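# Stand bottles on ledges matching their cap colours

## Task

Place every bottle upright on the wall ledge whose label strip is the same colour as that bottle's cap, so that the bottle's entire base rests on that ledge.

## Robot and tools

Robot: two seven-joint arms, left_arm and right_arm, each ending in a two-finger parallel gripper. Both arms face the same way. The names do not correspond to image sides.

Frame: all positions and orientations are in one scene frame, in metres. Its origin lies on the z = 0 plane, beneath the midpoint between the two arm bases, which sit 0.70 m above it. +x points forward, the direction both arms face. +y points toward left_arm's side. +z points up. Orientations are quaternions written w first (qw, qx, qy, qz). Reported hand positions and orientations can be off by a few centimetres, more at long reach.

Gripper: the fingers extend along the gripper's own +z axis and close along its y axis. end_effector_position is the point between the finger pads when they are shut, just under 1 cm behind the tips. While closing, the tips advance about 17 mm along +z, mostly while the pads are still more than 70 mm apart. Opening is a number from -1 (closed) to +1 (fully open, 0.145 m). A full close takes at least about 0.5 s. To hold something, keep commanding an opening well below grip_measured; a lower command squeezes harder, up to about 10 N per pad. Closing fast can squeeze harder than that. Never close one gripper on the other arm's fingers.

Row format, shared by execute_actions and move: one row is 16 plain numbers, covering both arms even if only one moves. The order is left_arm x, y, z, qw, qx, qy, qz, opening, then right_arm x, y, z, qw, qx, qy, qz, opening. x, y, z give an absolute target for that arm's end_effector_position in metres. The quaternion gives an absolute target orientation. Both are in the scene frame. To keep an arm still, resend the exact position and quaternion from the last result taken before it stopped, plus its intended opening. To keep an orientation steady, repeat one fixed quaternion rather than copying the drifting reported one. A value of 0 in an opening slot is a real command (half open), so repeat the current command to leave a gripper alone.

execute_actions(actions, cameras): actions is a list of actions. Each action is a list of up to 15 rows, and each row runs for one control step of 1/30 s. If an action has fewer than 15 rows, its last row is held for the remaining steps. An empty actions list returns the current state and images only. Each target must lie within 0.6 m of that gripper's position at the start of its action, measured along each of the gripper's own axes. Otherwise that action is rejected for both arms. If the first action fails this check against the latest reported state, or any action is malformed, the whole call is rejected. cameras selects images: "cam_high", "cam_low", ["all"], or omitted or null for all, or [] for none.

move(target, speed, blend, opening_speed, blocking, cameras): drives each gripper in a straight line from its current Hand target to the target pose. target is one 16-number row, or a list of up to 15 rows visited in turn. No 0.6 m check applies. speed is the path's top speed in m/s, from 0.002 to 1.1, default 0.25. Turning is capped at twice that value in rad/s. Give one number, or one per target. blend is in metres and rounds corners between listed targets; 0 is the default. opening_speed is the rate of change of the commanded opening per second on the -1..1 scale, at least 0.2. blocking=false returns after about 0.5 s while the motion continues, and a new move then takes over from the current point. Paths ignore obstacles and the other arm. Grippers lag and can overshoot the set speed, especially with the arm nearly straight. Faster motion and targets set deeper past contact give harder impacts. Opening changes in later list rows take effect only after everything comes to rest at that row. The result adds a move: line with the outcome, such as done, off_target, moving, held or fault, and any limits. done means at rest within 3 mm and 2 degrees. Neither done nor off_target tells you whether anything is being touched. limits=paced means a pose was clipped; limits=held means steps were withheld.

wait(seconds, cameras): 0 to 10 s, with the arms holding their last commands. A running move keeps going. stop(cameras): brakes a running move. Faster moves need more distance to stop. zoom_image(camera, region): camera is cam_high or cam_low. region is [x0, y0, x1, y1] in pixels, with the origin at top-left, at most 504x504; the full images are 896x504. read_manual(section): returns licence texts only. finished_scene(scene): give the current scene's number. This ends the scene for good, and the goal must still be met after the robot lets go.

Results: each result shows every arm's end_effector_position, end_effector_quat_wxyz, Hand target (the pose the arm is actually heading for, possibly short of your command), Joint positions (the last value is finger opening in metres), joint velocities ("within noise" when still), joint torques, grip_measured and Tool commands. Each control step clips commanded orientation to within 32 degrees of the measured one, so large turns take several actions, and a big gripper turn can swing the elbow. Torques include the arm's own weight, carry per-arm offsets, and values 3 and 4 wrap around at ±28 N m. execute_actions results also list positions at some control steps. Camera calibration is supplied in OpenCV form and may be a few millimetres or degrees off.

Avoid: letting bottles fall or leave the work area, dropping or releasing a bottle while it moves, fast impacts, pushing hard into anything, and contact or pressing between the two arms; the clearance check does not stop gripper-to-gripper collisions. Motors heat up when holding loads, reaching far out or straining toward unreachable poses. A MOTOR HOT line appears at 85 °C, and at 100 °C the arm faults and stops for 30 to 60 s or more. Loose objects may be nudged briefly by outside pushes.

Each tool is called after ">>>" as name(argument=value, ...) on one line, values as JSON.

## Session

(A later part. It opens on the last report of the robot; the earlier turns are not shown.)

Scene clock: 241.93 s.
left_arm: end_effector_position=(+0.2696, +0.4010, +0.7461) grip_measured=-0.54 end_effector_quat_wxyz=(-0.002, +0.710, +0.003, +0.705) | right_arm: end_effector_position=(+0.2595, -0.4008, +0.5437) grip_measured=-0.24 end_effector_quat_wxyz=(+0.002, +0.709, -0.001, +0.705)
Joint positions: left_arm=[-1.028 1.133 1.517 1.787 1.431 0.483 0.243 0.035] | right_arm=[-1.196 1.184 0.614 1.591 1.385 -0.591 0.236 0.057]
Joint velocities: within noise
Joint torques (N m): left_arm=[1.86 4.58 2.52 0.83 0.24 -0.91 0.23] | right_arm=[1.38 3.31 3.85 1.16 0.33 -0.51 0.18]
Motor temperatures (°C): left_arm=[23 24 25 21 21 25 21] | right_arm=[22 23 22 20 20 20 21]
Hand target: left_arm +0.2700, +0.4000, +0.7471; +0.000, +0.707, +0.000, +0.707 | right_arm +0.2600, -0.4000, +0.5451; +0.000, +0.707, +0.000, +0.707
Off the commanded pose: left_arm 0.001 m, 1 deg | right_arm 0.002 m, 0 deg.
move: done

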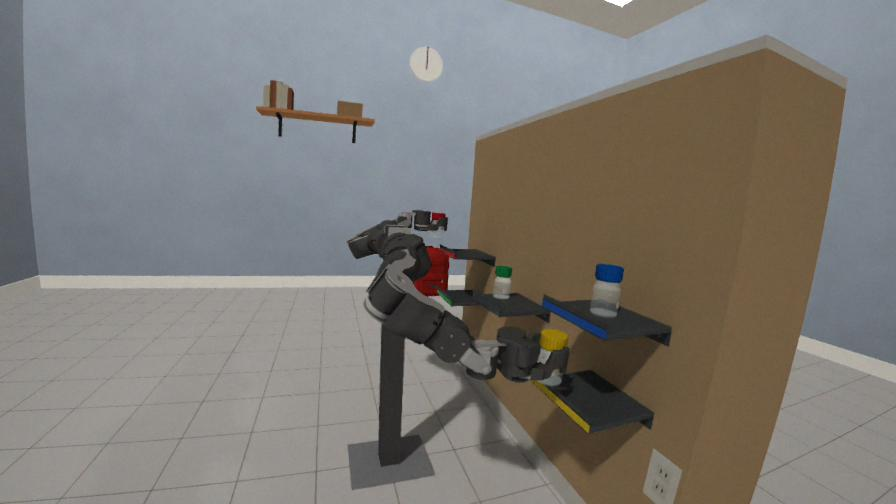

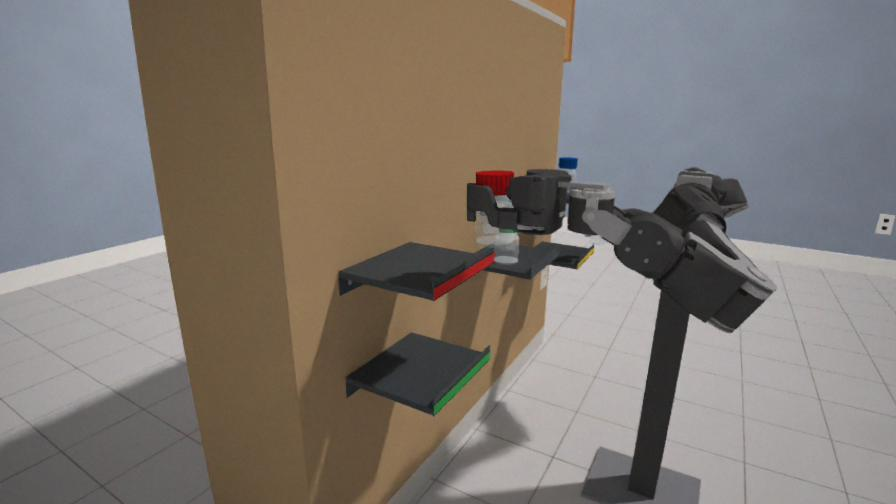

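>>> move(target=[[0.40,0.40,0.747,0,0.7071,0,0.7071,-0.7,0.385,-0.40,0.547,0,0.7071,0,0.7071,-0.7],[0.40,0.40,0.695,0,0.7071,0,0.7071,-0.7,0.385,-0.40,0.498,0,0.7071,0,0.7071,-0.7],[0.40,0.40,0.683,0,0.7071,0,0.7071,-0.7,0.385,-0.40,0.486,0,0.7071,0,0.7071,-0.7]], speed=[0.2,0.12,0.03])

>>> zoom_image(camera="cam_high", region=[520, 300, 660, 420])

>>> zoom_image(camera="cam_low", region=[330, 150, 510, 310])

Scene clock: 262.23 s.
left_arm: end_effector_position=(+0.3999, +0.3991, +0.6893) grip_measured=-0.54 end_effector_quat_wxyz=(-0.005, +0.702, -0.007, +0.712) | right_arm: end_effector_position=(+0.3820, -0.4002, +0.4906) grip_measured=-0.24 end_effector_quat_wxyz=(+0.145, +0.851, +0.156, +0.479)
Joint positions: left_arm=[-1.407 1.676 1.339 1.341 1.588 -0.08 0.13 0.035] | right_arm=[-1.31 1.997 0.45 1.226 1.56 -0.237 -0.057 0.057]
Joint velocities: within noise
Joint torques (N m): left_arm=[5.13 1.78 1.92 0.18 0.16 -0.38 -0.11] | right_arm=[4.92 2.23 3.6 -1.2 0.17 -0.08 0.06]
Motor temperatures (°C): left_arm=[22 23 25 21 21 25 21] | right_arm=[22 23 23 20 20 21 21]
Hand target: left_arm +0.3998, +0.3999, +0.6831; -0.007, +0.709, -0.006, +0.705 | right_arm +0.3815, -0.3994, +0.4890; +0.142, +0.854, +0.157, +0.475
Off the commanded pose: left_arm 0.006 m, 1 deg | right_arm 0.005 m, 40 deg; orientation clipped.
joint read past its limit (left arm) — joint 5 (forearm roll), upper limit.
joint sent to its limit (left arm) — joint 1 (shoulder pitch), lower limit; joint 5 (forearm roll), upper limit. The joint targets still meet the commanded pose.
joint sent to its limit (right arm) — joint 1 (shoulder pitch), lower limit; joint 2 (shoulder roll), upper limit; joint 5 (forearm roll), upper limit. The joint targets are off in position and orientation.
move: off_target (left_arm, right_arm); limits=paced

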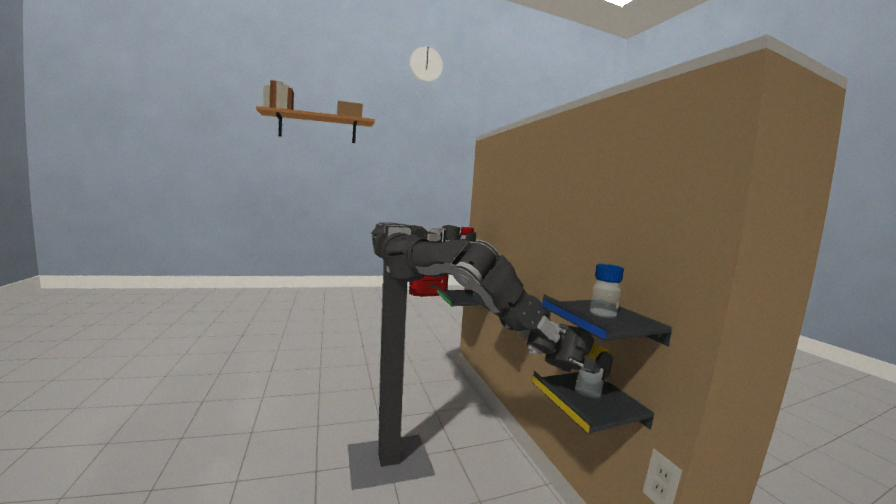

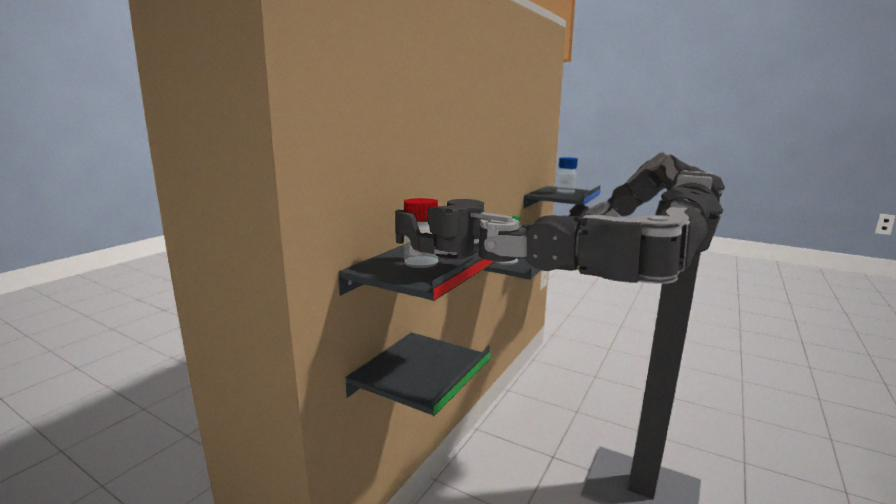

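Scaled by 3.600 from the camera's 896x504 image, which has a finer 1280x720 frame.

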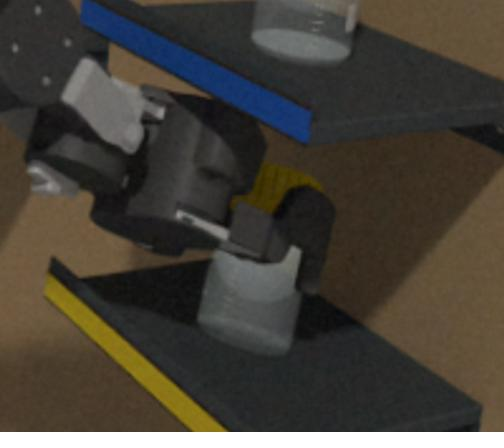

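Scaled by 2.800 from the camera's 896x504 image, which has a finer 1280x720 frame.

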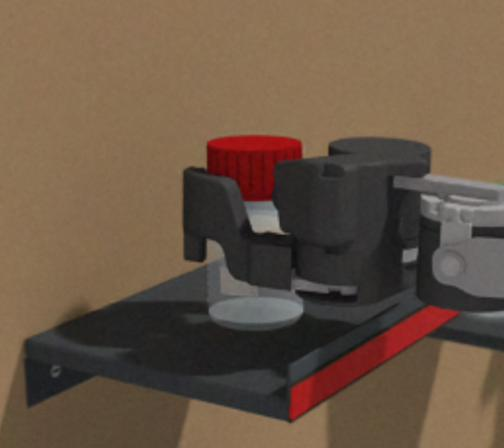

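>>> move(target=[[0.40,0.40,0.689,0,0.7071,0,0.7071,-0.7,0.382,-0.395,0.494,0,0.7071,0,0.7071,-0.7],[0.40,0.40,0.689,0,0.7071,0,0.7071,0.3,0.382,-0.395,0.494,0,0.7071,0,0.7071,-0.7],[0.25,0.40,0.69,0,0.7071,0,0.7071,0.3,0.382,-0.21,0.497,0,0.7071,0,0.7071,-0.7]], speed=[0.05,0.1,0.1], opening_speed=1.5)

>>> zoom_image(camera="cam_high", region=[460, 240, 660, 420])

Scene clock: 323.63 s.
left_arm: end_effector_position=(+0.3098, +0.4011, +0.6892) grip_measured=+0.30 end_effector_quat_wxyz=(-0.003, +0.707, +0.001, +0.707) | right_arm: end_effector_position=(+0.3785, -0.2853, +0.4964) grip_measured=-0.24 end_effector_quat_wxyz=(+0.027, +0.836, +0.153, +0.526)
Joint positions: left_arm=[-1.369 1.259 1.4 1.705 1.51 0.029 0.167 0.098] | right_arm=[-1.31 1.998 0.555 1.586 1.559 -0.277 -0.221 0.057]
Joint velocities: within noise
Joint torques (N m): left_arm=[2.55 1.86 4 0.84 0.18 -0.51 0.22] | right_arm=[4.63 1.67 5.14 -0.27 0.07 -0.46 0.03]
Motor temperatures (°C): left_arm=[23 22 25 21 21 24 21] | right_arm=[23 23 23 19 20 20 21]
Hand target: left_arm +0.3098, +0.4000, +0.6896; -0.002, +0.708, -0.002, +0.706 | right_arm +0.3797, -0.2842, +0.4980; +0.025, +0.834, +0.153, +0.529
Off the commanded pose: left_arm 0.060 m, 0 deg | right_arm 0.075 m, 31 deg; orientation clipped.
joint sent to its limit (right arm) — joint 1 (shoulder pitch), lower limit; joint 2 (shoulder roll), upper limit; joint 5 (forearm roll), upper limit.
move: off_target (left_arm, right_arm; path cut at 10 s); path passed 2 of 3 targets; limits=paced

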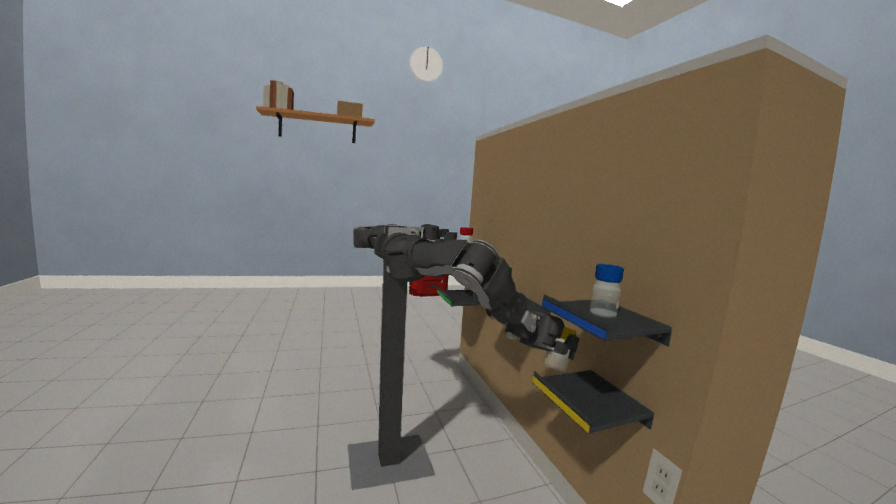

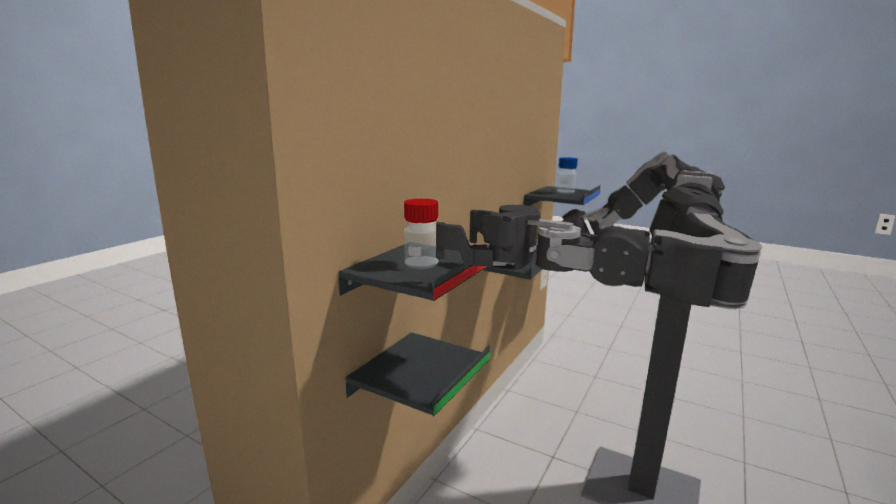

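Scaled by 2.520 from the camera's 896x504 image, which has a finer 1280x720 frame.

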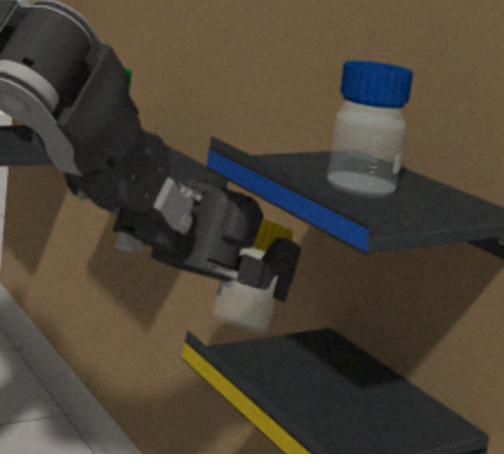

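>>> move(target=[[0.25,0.39,0.69,0,0.7071,0,0.7071,0.3,0.38,-0.20,0.49,0,0.7071,0,0.7071,-0.7],[0.235,0.30,0.70,0,0.7071,0,0.7071,0.3,0.30,-0.20,0.46,0,0.7071,0,0.7071,-0.7],[0.23,0.15,0.64,0,0.7071,0,0.7071,0.3,0.25,-0.20,0.42,0,0.7071,0,0.7071,-0.7],[0.275,0.042,0.605,0,0.7071,0,0.7071,1,0.25,-0.25,0.42,0,0.7071,0,0.7071,-0.7]], speed=[0.15,0.2,0.22,0.2])

>>> zoom_image(camera="cam_low", region=[400, 150, 600, 300])

>>> zoom_image(camera="cam_high", region=[460, 240, 660, 420])

Scene clock: 341.90 s.
left_arm: end_effector_position=(+0.2741, +0.0442, +0.6063) grip_measured=+1.00 end_effector_quat_wxyz=(+0.280, +0.737, -0.276, +0.549) | right_arm: end_effector_position=(+0.2496, -0.2501, +0.4204) grip_measured=-0.24 end_effector_quat_wxyz=(-0.064, +0.887, +0.116, +0.441)
Joint positions: left_arm=[-1.407 2.011 1.06 2.315 1.564 -0.123 -0.34 0.145] | right_arm=[-1.311 1.997 0.067 1.896 1.559 -0.64 -0.317 0.057]
Joint velocities: within noise
Joint torques (N m): left_arm=[4.89 0.73 2.86 0.77 0.02 -0.49 0.29] | right_arm=[3.05 1.57 1.47 1.26 -0.01 -0.62 -0.1]
Motor temperatures (°C): left_arm=[22 22 26 21 21 24 21] | right_arm=[23 23 24 19 20 20 21]
Hand target: left_arm +0.2740, +0.0441, +0.6056; +0.281, +0.738, -0.277, +0.547 | right_arm +0.2498, -0.2504, +0.4209; -0.064, +0.887, +0.113, +0.444
Off the commanded pose: left_arm 0.003 m, 49 deg; orientation clipped | right_arm 0.001 m, 40 deg; orientation clipped.
joint read past its limit (left arm) — joint 2 (shoulder roll), upper limit.
joint sent to its limit (left arm) — joint 1 (shoulder pitch), lower limit; joint 2 (shoulder roll), upper limit. The joint targets are off in orientation, not in position.
joint sent to its limit (right arm) — joint 1 (shoulder pitch), lower limit; joint 2 (shoulder roll), upper limit; joint 5 (forearm roll), upper limit. The joint targets are off in orientation, not in position.
move: off_target (left_arm, right_arm); target 4's new opening was sent with left_arm's hand 0.003 m and 49 deg from that target; limits=paced

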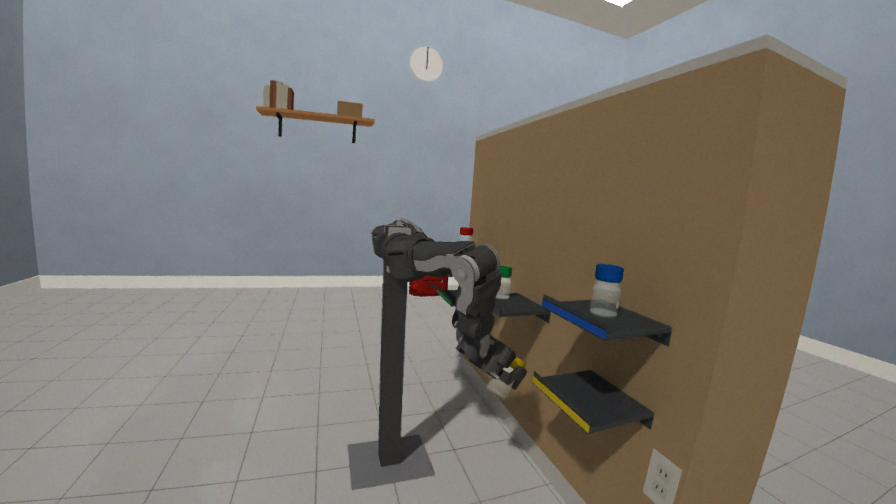

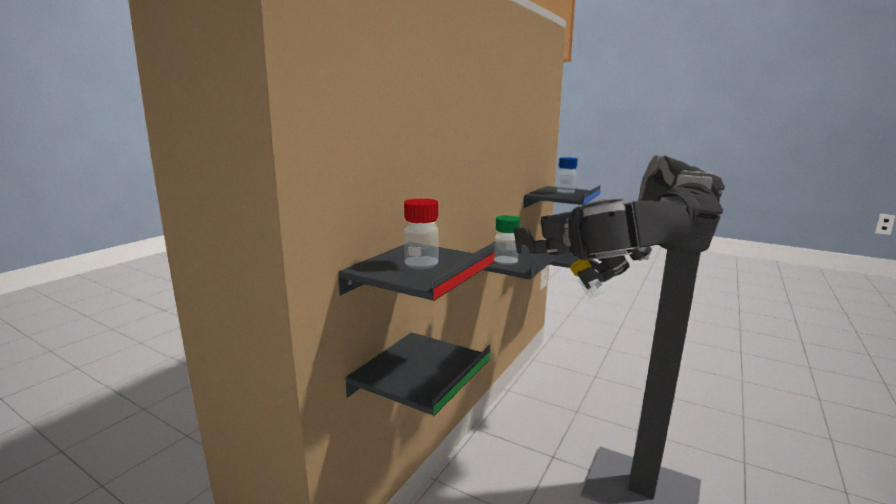

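Scaled by 2.520 from the camera's 896x504 image, which has a finer 1280x720 frame.

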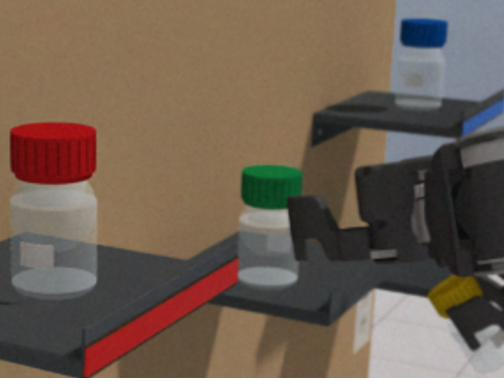

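Scaled by 2.520 from the camera's 896x504 image, which has a finer 1280x720 frame.

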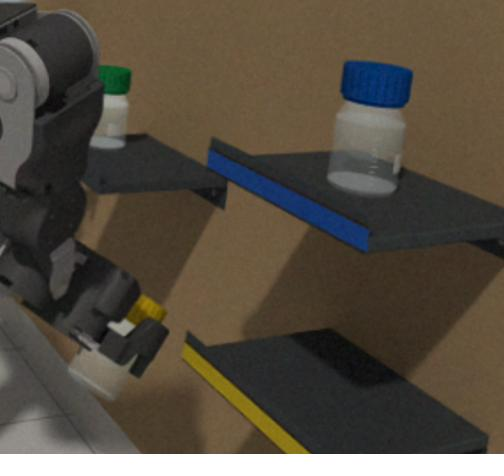

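>>> move(target=[[0.24,0.22,0.67,0,0.7071,0,0.7071,1,0.235,-0.30,0.58,0,0.7071,0,0.7071,-0.7],[0.24,0.34,0.745,0,0.7071,0,0.7071,1,0.24,-0.354,0.745,0,0.7071,0,0.7071,-0.7],[0.23,0.15,0.64,0,0.7071,0,0.7071,1,0.23,-0.16,0.64,0,0.7071,0,0.7071,-0.7]], speed=0.2)

Scene clock: 363.30 s.
left_arm: end_effector_position=(+0.2299, +0.1500, +0.6402) grip_measured=+1.00 end_effector_quat_wxyz=(-0.005, +0.533, +0.006, +0.846) | right_arm: end_effector_position=(+0.2309, -0.1602, +0.6379) grip_measured=-0.24 end_effector_quat_wxyz=(-0.026, +0.546, +0.023, +0.837)
Joint positions: left_arm=[-0.605 0.169 -0.112 2.433 -0.018 -0.197 -0.222 0.145] | right_arm=[0.577 1.312 -1.57 2.44 0.181 -0.454 -1.428 0.057]
Joint velocities: within noise
Joint torques (N m): left_arm=[0.54 0.15 -0.61 5.14 0 -0.43 0.02] | right_arm=[1.96 2.73 2.24 3.25 -0.71 0.08 -0.19]
Motor temperatures (°C): left_arm=[22 22 25 21 21 25 21] | right_arm=[22 23 23 19 20 21 21]
Hand target: left_arm +0.2303, +0.1500, +0.6395; -0.006, +0.534, +0.007, +0.845 | right_arm +0.2304, -0.1601, +0.6395; -0.025, +0.542, +0.022, +0.840
Off the commanded pose: left_arm 0.000 m, 26 deg | right_arm 0.002 m, 24 deg.
joint read past its limit (left arm) — joint 4 (elbow), upper limit, where the elbow is as bent as it goes.
joint sent to its limit (left arm) — joint 4 (elbow), upper limit, where the elbow is as bent as it goes. The joint targets are off in orientation, not in position.
joint sent to its limit (right arm) — joint 4 (elbow), upper limit, where the elbow is as bent as it goes. The joint targets are off in orientation, not in position.
move: off_target (left_arm, right_arm); limits=paced

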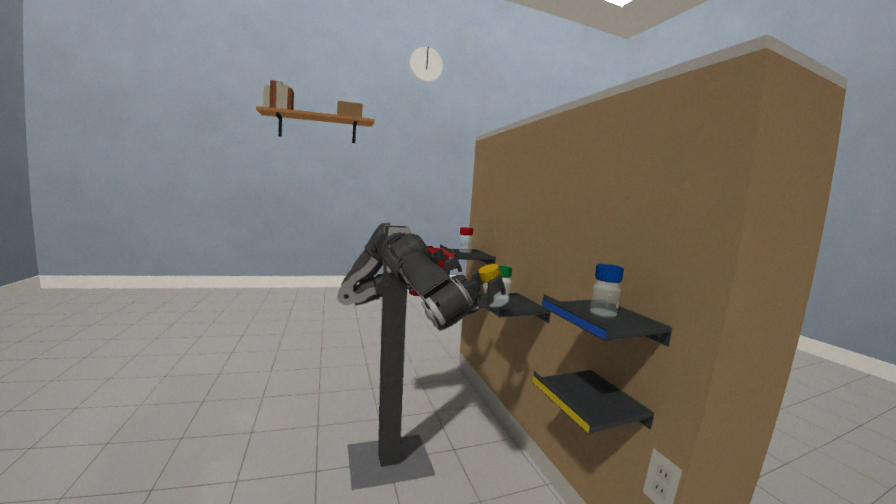

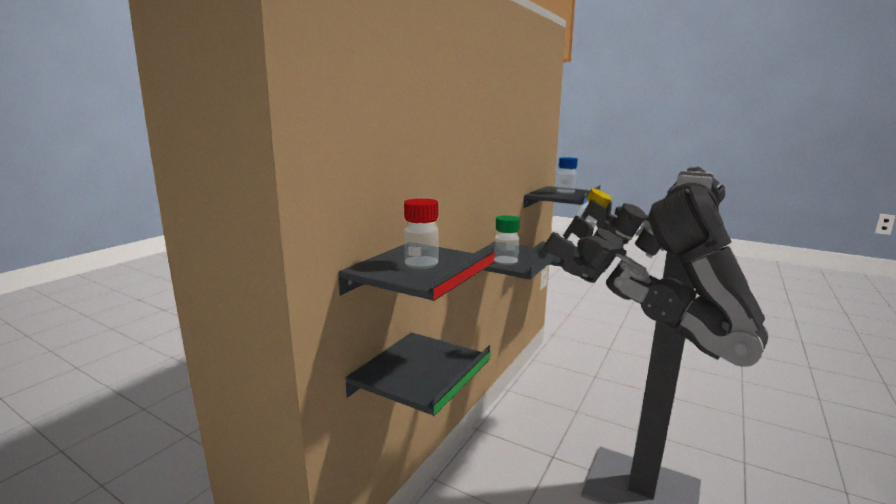

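>>> move(target=[[0.285,0.042,0.60,0,0.7071,0,0.7071,1,0.24,-0.16,0.50,0,0.7071,0,0.7071,-0.7],[0.38,0.042,0.588,0,0.7071,0,0.7071,1,0.25,-0.22,0.42,0,0.7071,0,0.7071,-0.7],[0.38,0.042,0.588,0,0.7071,0,0.7071,-0.7,0.25,-0.22,0.42,0,0.7071,0,0.7071,-0.7],[0.38,0.042,0.648,0,0.7071,0,0.7071,-0.7,0.25,-0.33,0.44,0,0.7071,0,0.7071,-0.7]], speed=0.18, opening_speed=1.8)

>>> zoom_image(camera="cam_low", region=[400, 150, 600, 300])

>>> zoom_image(camera="cam_high", region=[460, 240, 660, 420])

Scene clock: 386.00 s.
left_arm: end_effector_position=(+0.3805, +0.0414, +0.6475) grip_measured=-0.28 end_effector_quat_wxyz=(+0.001, +0.708, -0.002, +0.706) | right_arm: end_effector_position=(+0.2493, -0.3309, +0.4376) grip_measured=-0.24 end_effector_quat_wxyz=(+0.002, +0.712, +0.000, +0.702)
Joint positions: left_arm=[0.394 -0.164 -0.455 1.927 0.048 0.781 -0.51 0.055] | right_arm=[-0.568 0.978 -0.198 1.469 0.96 -0.776 -0.042 0.057]
Joint velocities: within noise
Joint torques (N m): left_arm=[6.45 -2.39 -0.7 4.75 -0.09 -0.64 -0.05] | right_arm=[1.15 5.1 3.21 2.4 0.14 -0.73 0.17]
Motor temperatures (°C): left_arm=[22 22 24 22 21 24 21] | right_arm=[22 23 23 20 20 20 21]
Hand target: left_arm +0.3800, +0.0419, +0.6480; +0.000, +0.707, +0.000, +0.707 | right_arm +0.2500, -0.3301, +0.4400; +0.000, +0.707, +0.000, +0.707
Off the commanded pose: left_arm 0.001 m, 0 deg | right_arm 0.003 m, 1 deg.
joint read past its limit (left arm) — joint 2 (shoulder roll), lower limit.
joint sent to its limit (left arm) — joint 2 (shoulder roll), lower limit. The joint targets still meet the commanded pose.
move: done

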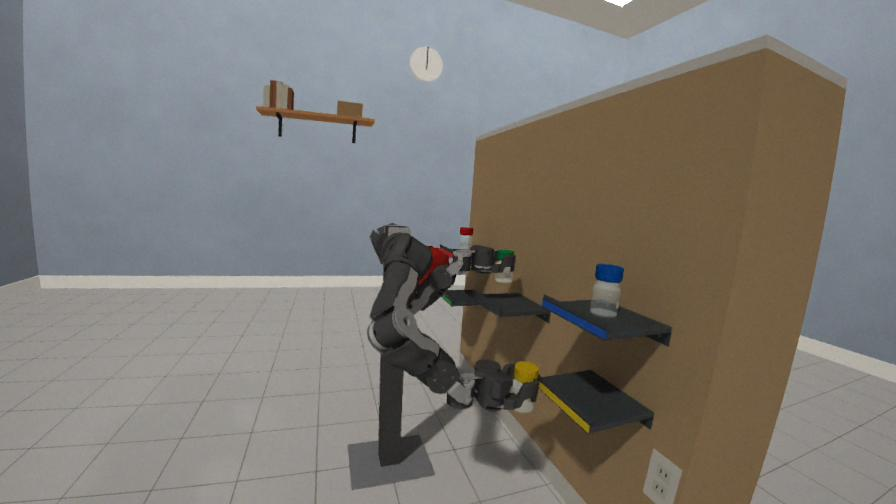

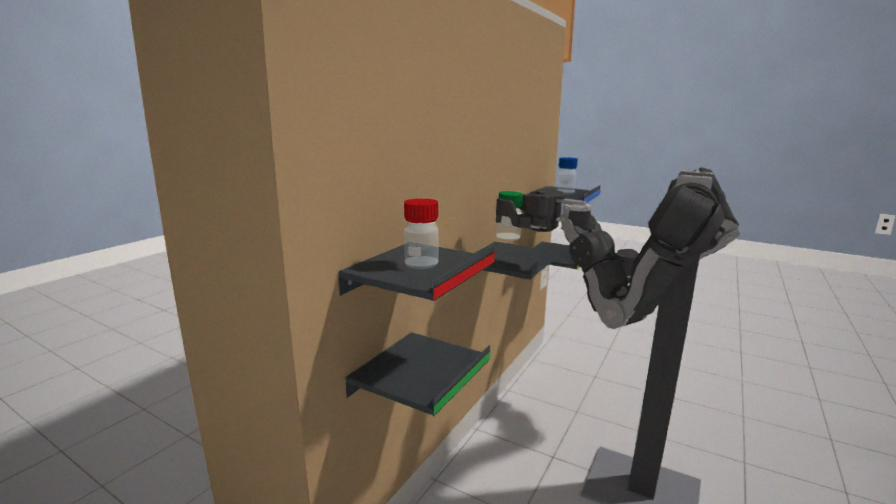

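Scaled by 2.520 from the camera's 896x504 image, which has a finer 1280x720 frame.

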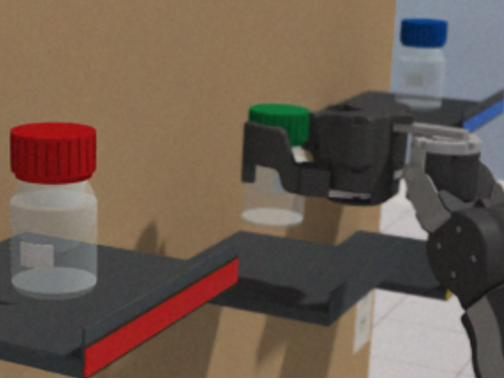

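Scaled by 2.520 from the camera's 896x504 image, which has a finer 1280x720 frame.

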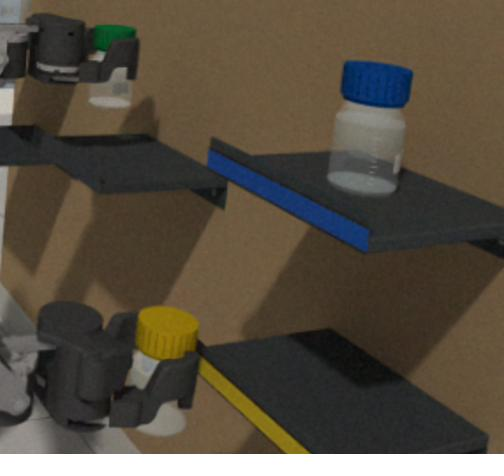

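>>> move(target=[[0.25,0.06,0.648,0,0.7071,0,0.7071,-0.7,0.25,-0.355,0.53,0,0.7071,0,0.7071,-0.7],[0.245,0.12,0.46,0,0.7071,0,0.7071,-0.7,0.32,-0.36,0.535,0,0.7071,0,0.7071,-0.7],[0.25,0.30,0.44,0,0.7071,0,0.7071,-0.7,0.385,-0.365,0.535,0,0.7071,0,0.7071,-0.7],[0.25,0.355,0.53,0,0.7071,0,0.7071,-0.7,0.385,-0.365,0.500,0,0.7071,0,0.7071,-0.7]], speed=0.2)

>>> zoom_image(camera="cam_high", region=[460, 240, 660, 420])

>>> zoom_image(camera="cam_low", region=[360, 200, 560, 400])

Scene clock: 408.40 s.
left_arm: end_effector_position=(+0.2493, +0.3568, +0.5284) grip_measured=-0.28 end_effector_quat_wxyz=(-0.003, +0.710, +0.002, +0.704) | right_arm: end_effector_position=(+0.3841, -0.3658, +0.4964) grip_measured=-0.24 end_effector_quat_wxyz=(+0.001, +0.713, -0.002, +0.701)
Joint positions: left_arm=[-1.253 1.193 0.503 1.772 1.229 -0.707 -0.024 0.055] | right_arm=[0.171 0.979 -0.386 1.166 1.072 -0.346 0.139 0.057]
Joint velocities: within noise
Joint torques (N m): left_arm=[1.73 2.76 2.39 2.28 0.18 -0.81 0.23] | right_arm=[4.76 6.53 4.33 2.29 0.18 -0.77 0.18]
Motor temperatures (°C): left_arm=[23 22 24 23 21 25 21] | right_arm=[22 23 23 20 20 21 21]
Hand target: left_arm +0.2500, +0.3551, +0.5300; +0.000, +0.707, +0.000, +0.707 | right_arm +0.3850, -0.3650, +0.5001; +0.000, +0.707, +0.000, +0.707
Off the commanded pose: left_arm 0.002 m, 1 deg | right_arm 0.004 m, 1 deg.
move: off_target (right_arm)

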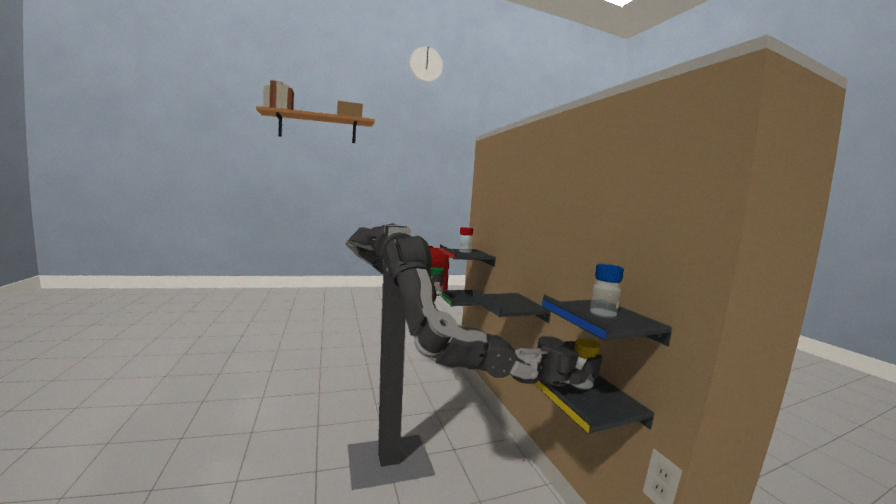

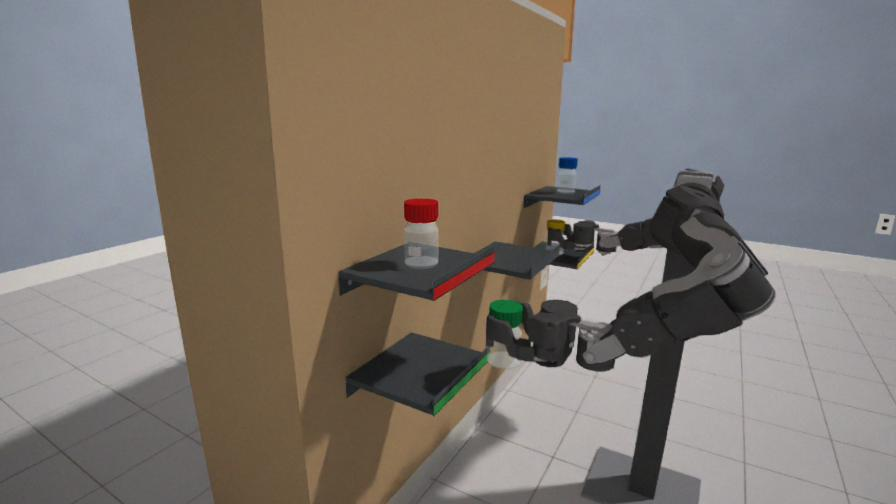

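Scaled by 2.520 from the camera's 896x504 image, which has a finer 1280x720 frame.

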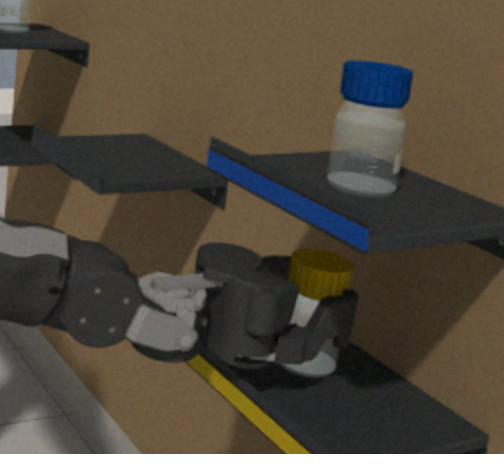

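Scaled by 2.520 from the camera's 896x504 image, which has a finer 1280x720 frame.

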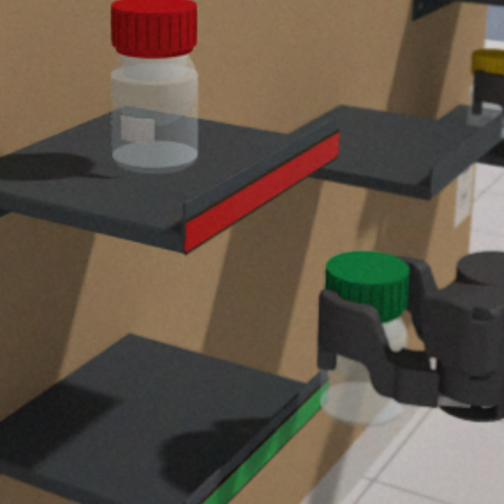

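>>> move(target=[[0.25,0.25,0.45,0,0.7071,0,0.7071,-0.7,0.385,-0.365,0.490,0,0.7071,0,0.7071,-0.7],[0.29,0.205,0.48,0,0.7071,0,0.7071,-0.7,0.385,-0.365,0.489,0,0.7071,0,0.7071,-0.7],[0.385,0.205,0.53,0,0.7071,0,0.7071,-0.7,0.385,-0.365,0.488,0,0.7071,0,0.7071,-0.7]], speed=0.18)

>>> zoom_image(camera="cam_high", region=[520, 300, 660, 420])

>>> zoom_image(camera="cam_low", region=[360, 200, 560, 400])

Scene clock: 427.30 s.
left_arm: end_effector_position=(+0.3848, +0.2055, +0.5302) grip_measured=-0.28 end_effector_quat_wxyz=(-0.001, +0.708, +0.001, +0.706) | right_arm: end_effector_position=(+0.3853, -0.3668, +0.4919) grip_measured=-0.24 end_effector_quat_wxyz=(+0.002, +0.703, -0.001, +0.711)
Joint positions: left_arm=[0.155 0.707 -0.434 1.738 0.705 -0.001 -0.441 0.055] | right_arm=[0.188 0.944 -0.386 1.114 1.051 -0.388 0.167 0.057]
Joint velocities: within noise
Joint torques (N m): left_arm=[5.97 3.23 1.92 3.71 -0.13 -0.78 0.21] | right_arm=[4.13 5.87 2.39 1.54 0.16 -0.34 0.11]
Motor temperatures (°C): left_arm=[22 22 24 22 21 25 21] | right_arm=[22 24 24 20 20 21 21]
Hand target: left_arm +0.3850, +0.2051, +0.5300; +0.000, +0.707, +0.000, +0.707 | right_arm +0.3850, -0.3650, +0.4880; +0.000, +0.707, +0.000, +0.707
Off the commanded pose: left_arm 0.001 m, 0 deg | right_arm 0.004 m, 1 deg.
move: off_target (right_arm)

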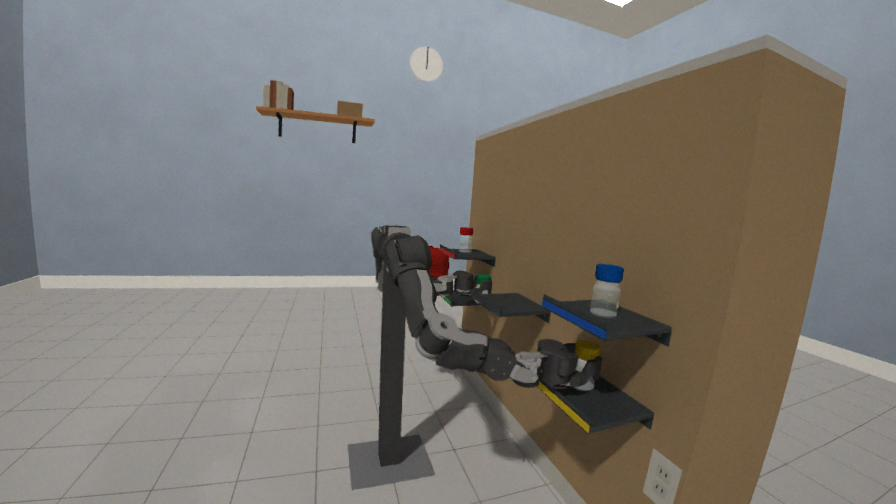

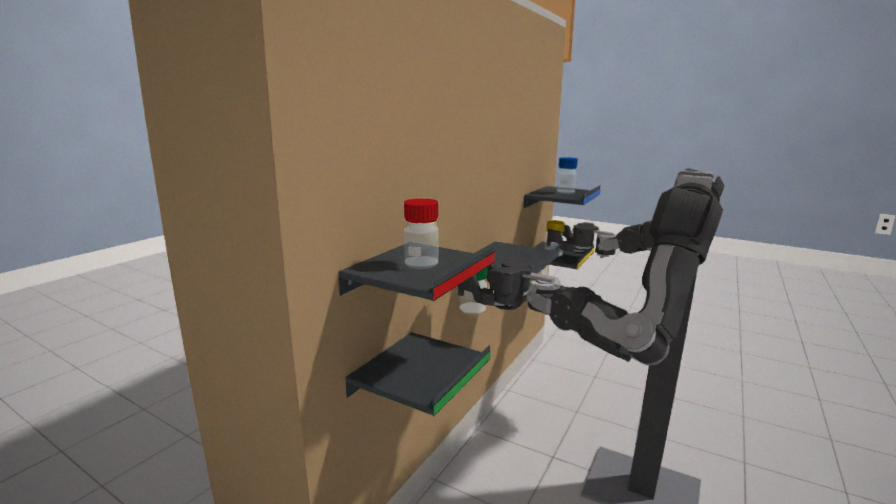

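Scaled by 3.600 from the camera's 896x504 image, which has a finer 1280x720 frame.

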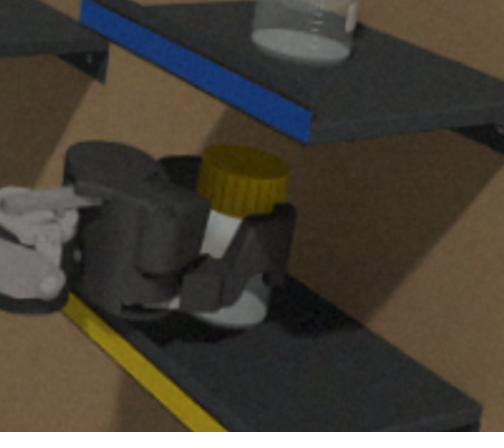

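Scaled by 2.520 from the camera's 896x504 image, which has a finer 1280x720 frame.

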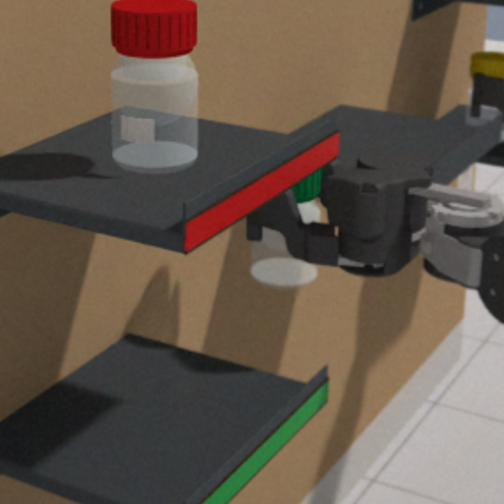

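>>> move(target=[[0.385,0.24,0.533,0,0.7071,0,0.7071,-0.7,0.385,-0.365,0.491,0,0.7071,0,0.7071,-0.7],[0.385,0.24,0.533,0,0.7071,0,0.7071,-0.7,0.385,-0.365,0.491,0,0.7071,0,0.7071,0.3],[0.385,0.37,0.533,0,0.7071,0,0.7071,-0.7,0.25,-0.365,0.495,0,0.7071,0,0.7071,0.3],[0.385,0.37,0.498,0,0.7071,0,0.7071,-0.7,0.24,-0.33,0.47,0,0.7071,0,0.7071,0.3],[0.385,0.37,0.488,0,0.7071,0,0.7071,-0.7,0.24,-0.30,0.45,0,0.7071,0,0.7071,0.3]], speed=[0.15,0.15,0.15,0.1,0.06], opening_speed=1.5)

>>> zoom_image(camera="cam_high", region=[420, 200, 680, 420])

>>> zoom_image(camera="cam_low", region=[360, 200, 560, 400])

Scene clock: 440.40 s.
left_arm: end_effector_position=(+0.3867, +0.3724, +0.5018) grip_measured=-0.28 end_effector_quat_wxyz=(-0.003, +0.689, +0.001, +0.724) | right_arm: end_effector_position=(+0.2403, -0.2993, +0.4514) grip_measured=+0.30 end_effector_quat_wxyz=(-0.002, +0.705, +0.001, +0.709)
Joint positions: left_arm=[0.177 0.906 -0.283 1.095 1 -0.375 0.217 0.055] | right_arm=[-0.681 0.881 -0.078 1.645 0.791 -0.695 -0.134 0.098]
Joint velocities: within noise
Joint torques (N m): left_arm=[4.05 5.76 0.34 1.65 0.06 0.24 0.11] | right_arm=[0.54 4.18 2.33 2.29 0.02 -0.33 -0.14]
Motor temperatures (°C): left_arm=[23 22 24 22 21 25 21] | right_arm=[22 24 23 19 20 21 21]
Hand target: left_arm +0.3845, +0.3701, +0.4882; +0.000, +0.707, +0.000, +0.707 | right_arm +0.2400, -0.2999, +0.4500; +0.000, +0.707, +0.000, +0.707
Off the commanded pose: left_arm 0.014 m, 3 deg | right_arm 0.002 m, 0 deg.
move: off_target (left_arm)

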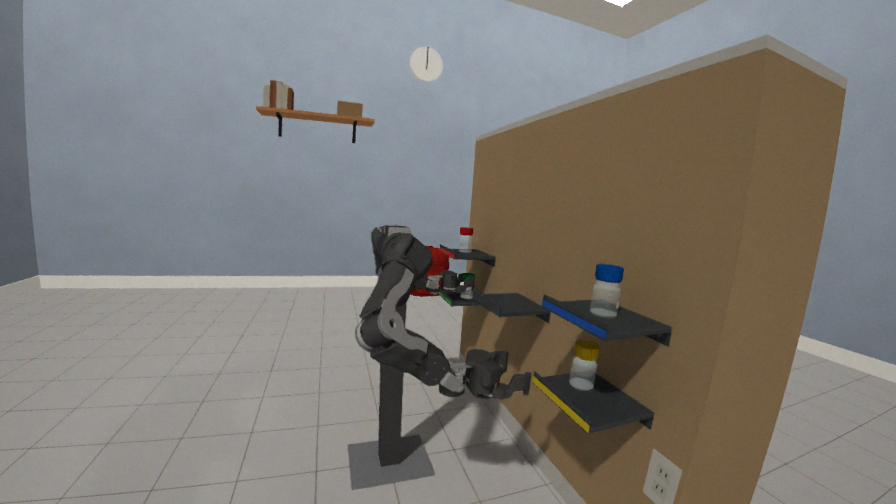

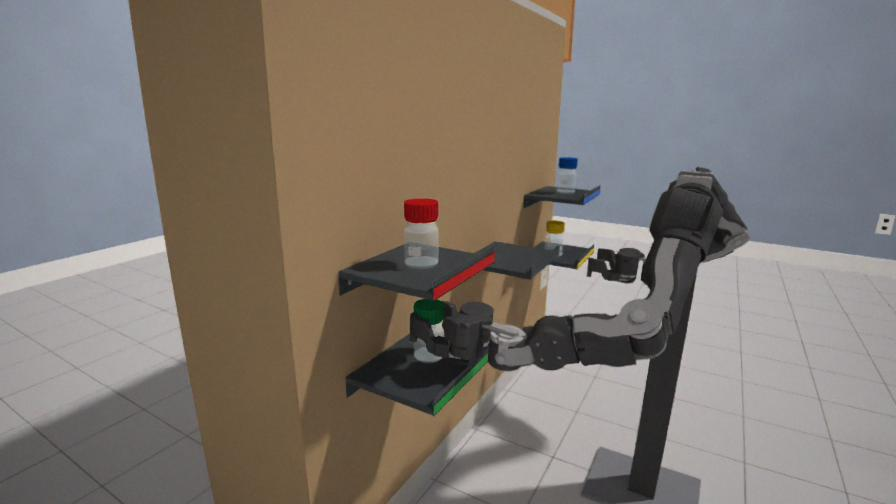

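Scaled by 1.938 from the camera's 896x504 image, which has a finer 1280x720 frame.

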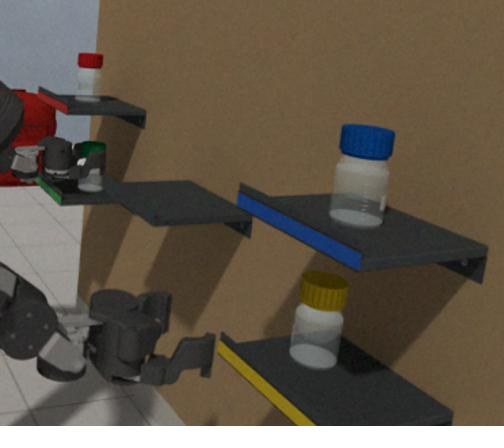

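Scaled by 2.520 from the camera's 896x504 image, which has a finer 1280x720 frame.

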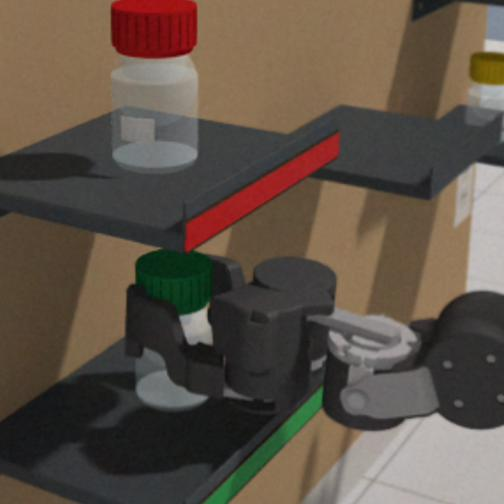

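>>> zoom_image(camera="cam_low", region=[390, 290, 510, 410])

>>> zoom_image(camera="cam_high", region=[425, 255, 485, 315])

Scaled by 4.200 from the camera's 896x504 image, which has a finer 1280x720 frame.

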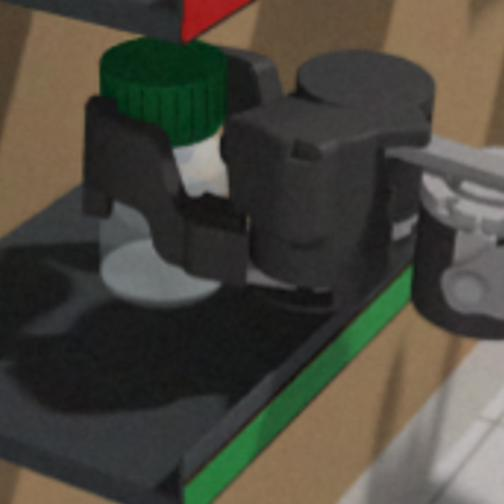

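Scaled by 8.400 from the camera's 896x504 image, which has a finer 1280x720 frame.

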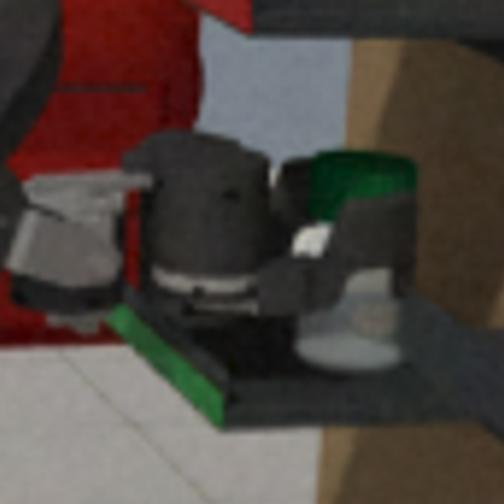

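>>> move(target=[[0.386,0.371,0.499,0,0.7071,0,0.7071,-0.7,0.24,-0.30,0.45,0,0.7071,0,0.7071,0.3],[0.386,0.371,0.499,0,0.7071,0,0.7071,0.3,0.24,-0.30,0.45,0,0.7071,0,0.7071,0.3]], speed=0.05, opening_speed=0.8)

>>> zoom_image(camera="cam_low", region=[390, 290, 510, 410])

Scene clock: 483.77 s.
left_arm: end_effector_position=(+0.3867, +0.3721, +0.5016) grip_measured=+0.30 end_effector_quat_wxyz=(+0.000, +0.704, +0.001, +0.710) | right_arm: end_effector_position=(+0.2403, -0.2993, +0.4514) grip_measured=+0.30 end_effector_quat_wxyz=(-0.002, +0.705, +0.001, +0.709)
Joint positions: left_arm=[0.174 0.937 -0.301 1.124 1.024 -0.329 0.2 0.098] | right_arm=[-0.681 0.881 -0.078 1.645 0.791 -0.695 -0.134 0.098]
Joint velocities: within noise
Joint torques (N m): left_arm=[4.87 7.03 2 3.54 0.19 -0.51 0.03] | right_arm=[0.59 3.84 2.47 2.43 0 -0.3 -0.15]
Motor temperatures (°C): left_arm=[22 24 23 21 21 24 21] | right_arm=[21 24 23 20 20 20 21]
Hand target: left_arm +0.3860, +0.3711, +0.4990; +0.000, +0.707, +0.000, +0.707 | right_arm +0.2400, -0.2999, +0.4500; +0.000, +0.707, +0.000, +0.707
Off the commanded pose: left_arm 0.003 m, 1 deg | right_arm 0.002 m, 0 deg.
move: done; target 2's new opening was sent with left_arm's hand 0.004 m and 1 deg from that target

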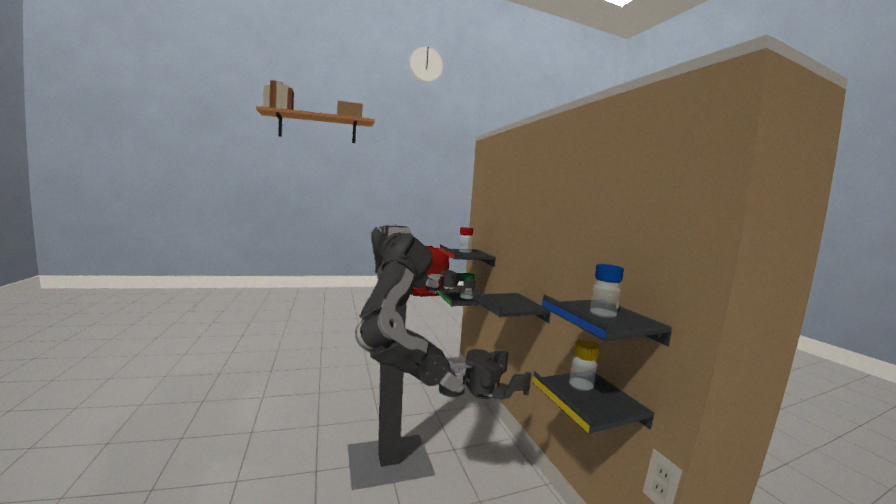

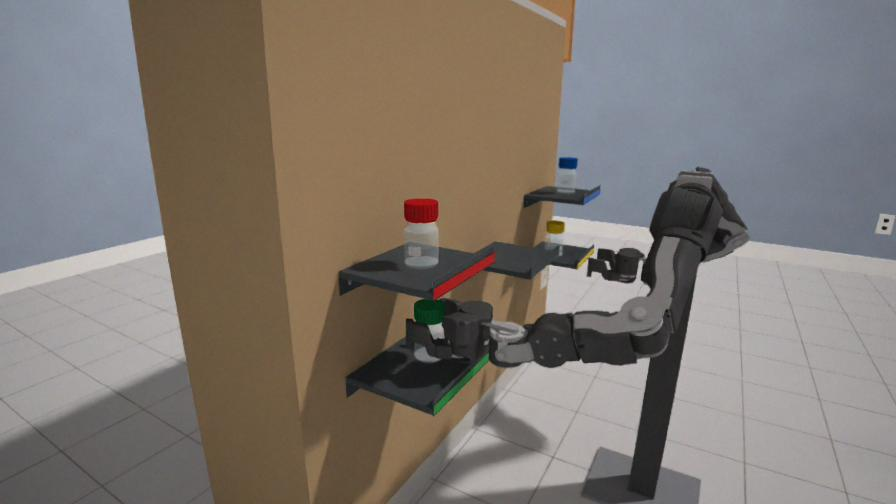

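Scaled by 4.200 from the camera's 896x504 image, which has a finer 1280x720 frame.

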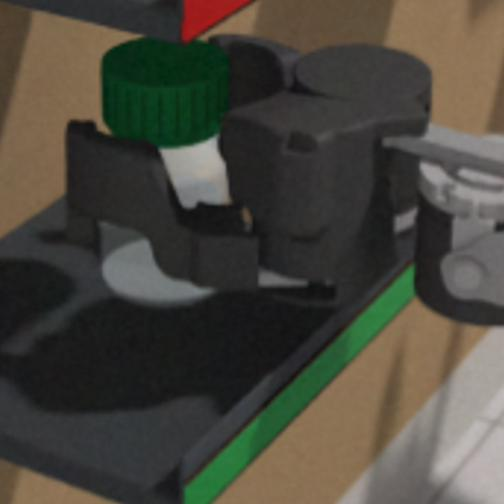

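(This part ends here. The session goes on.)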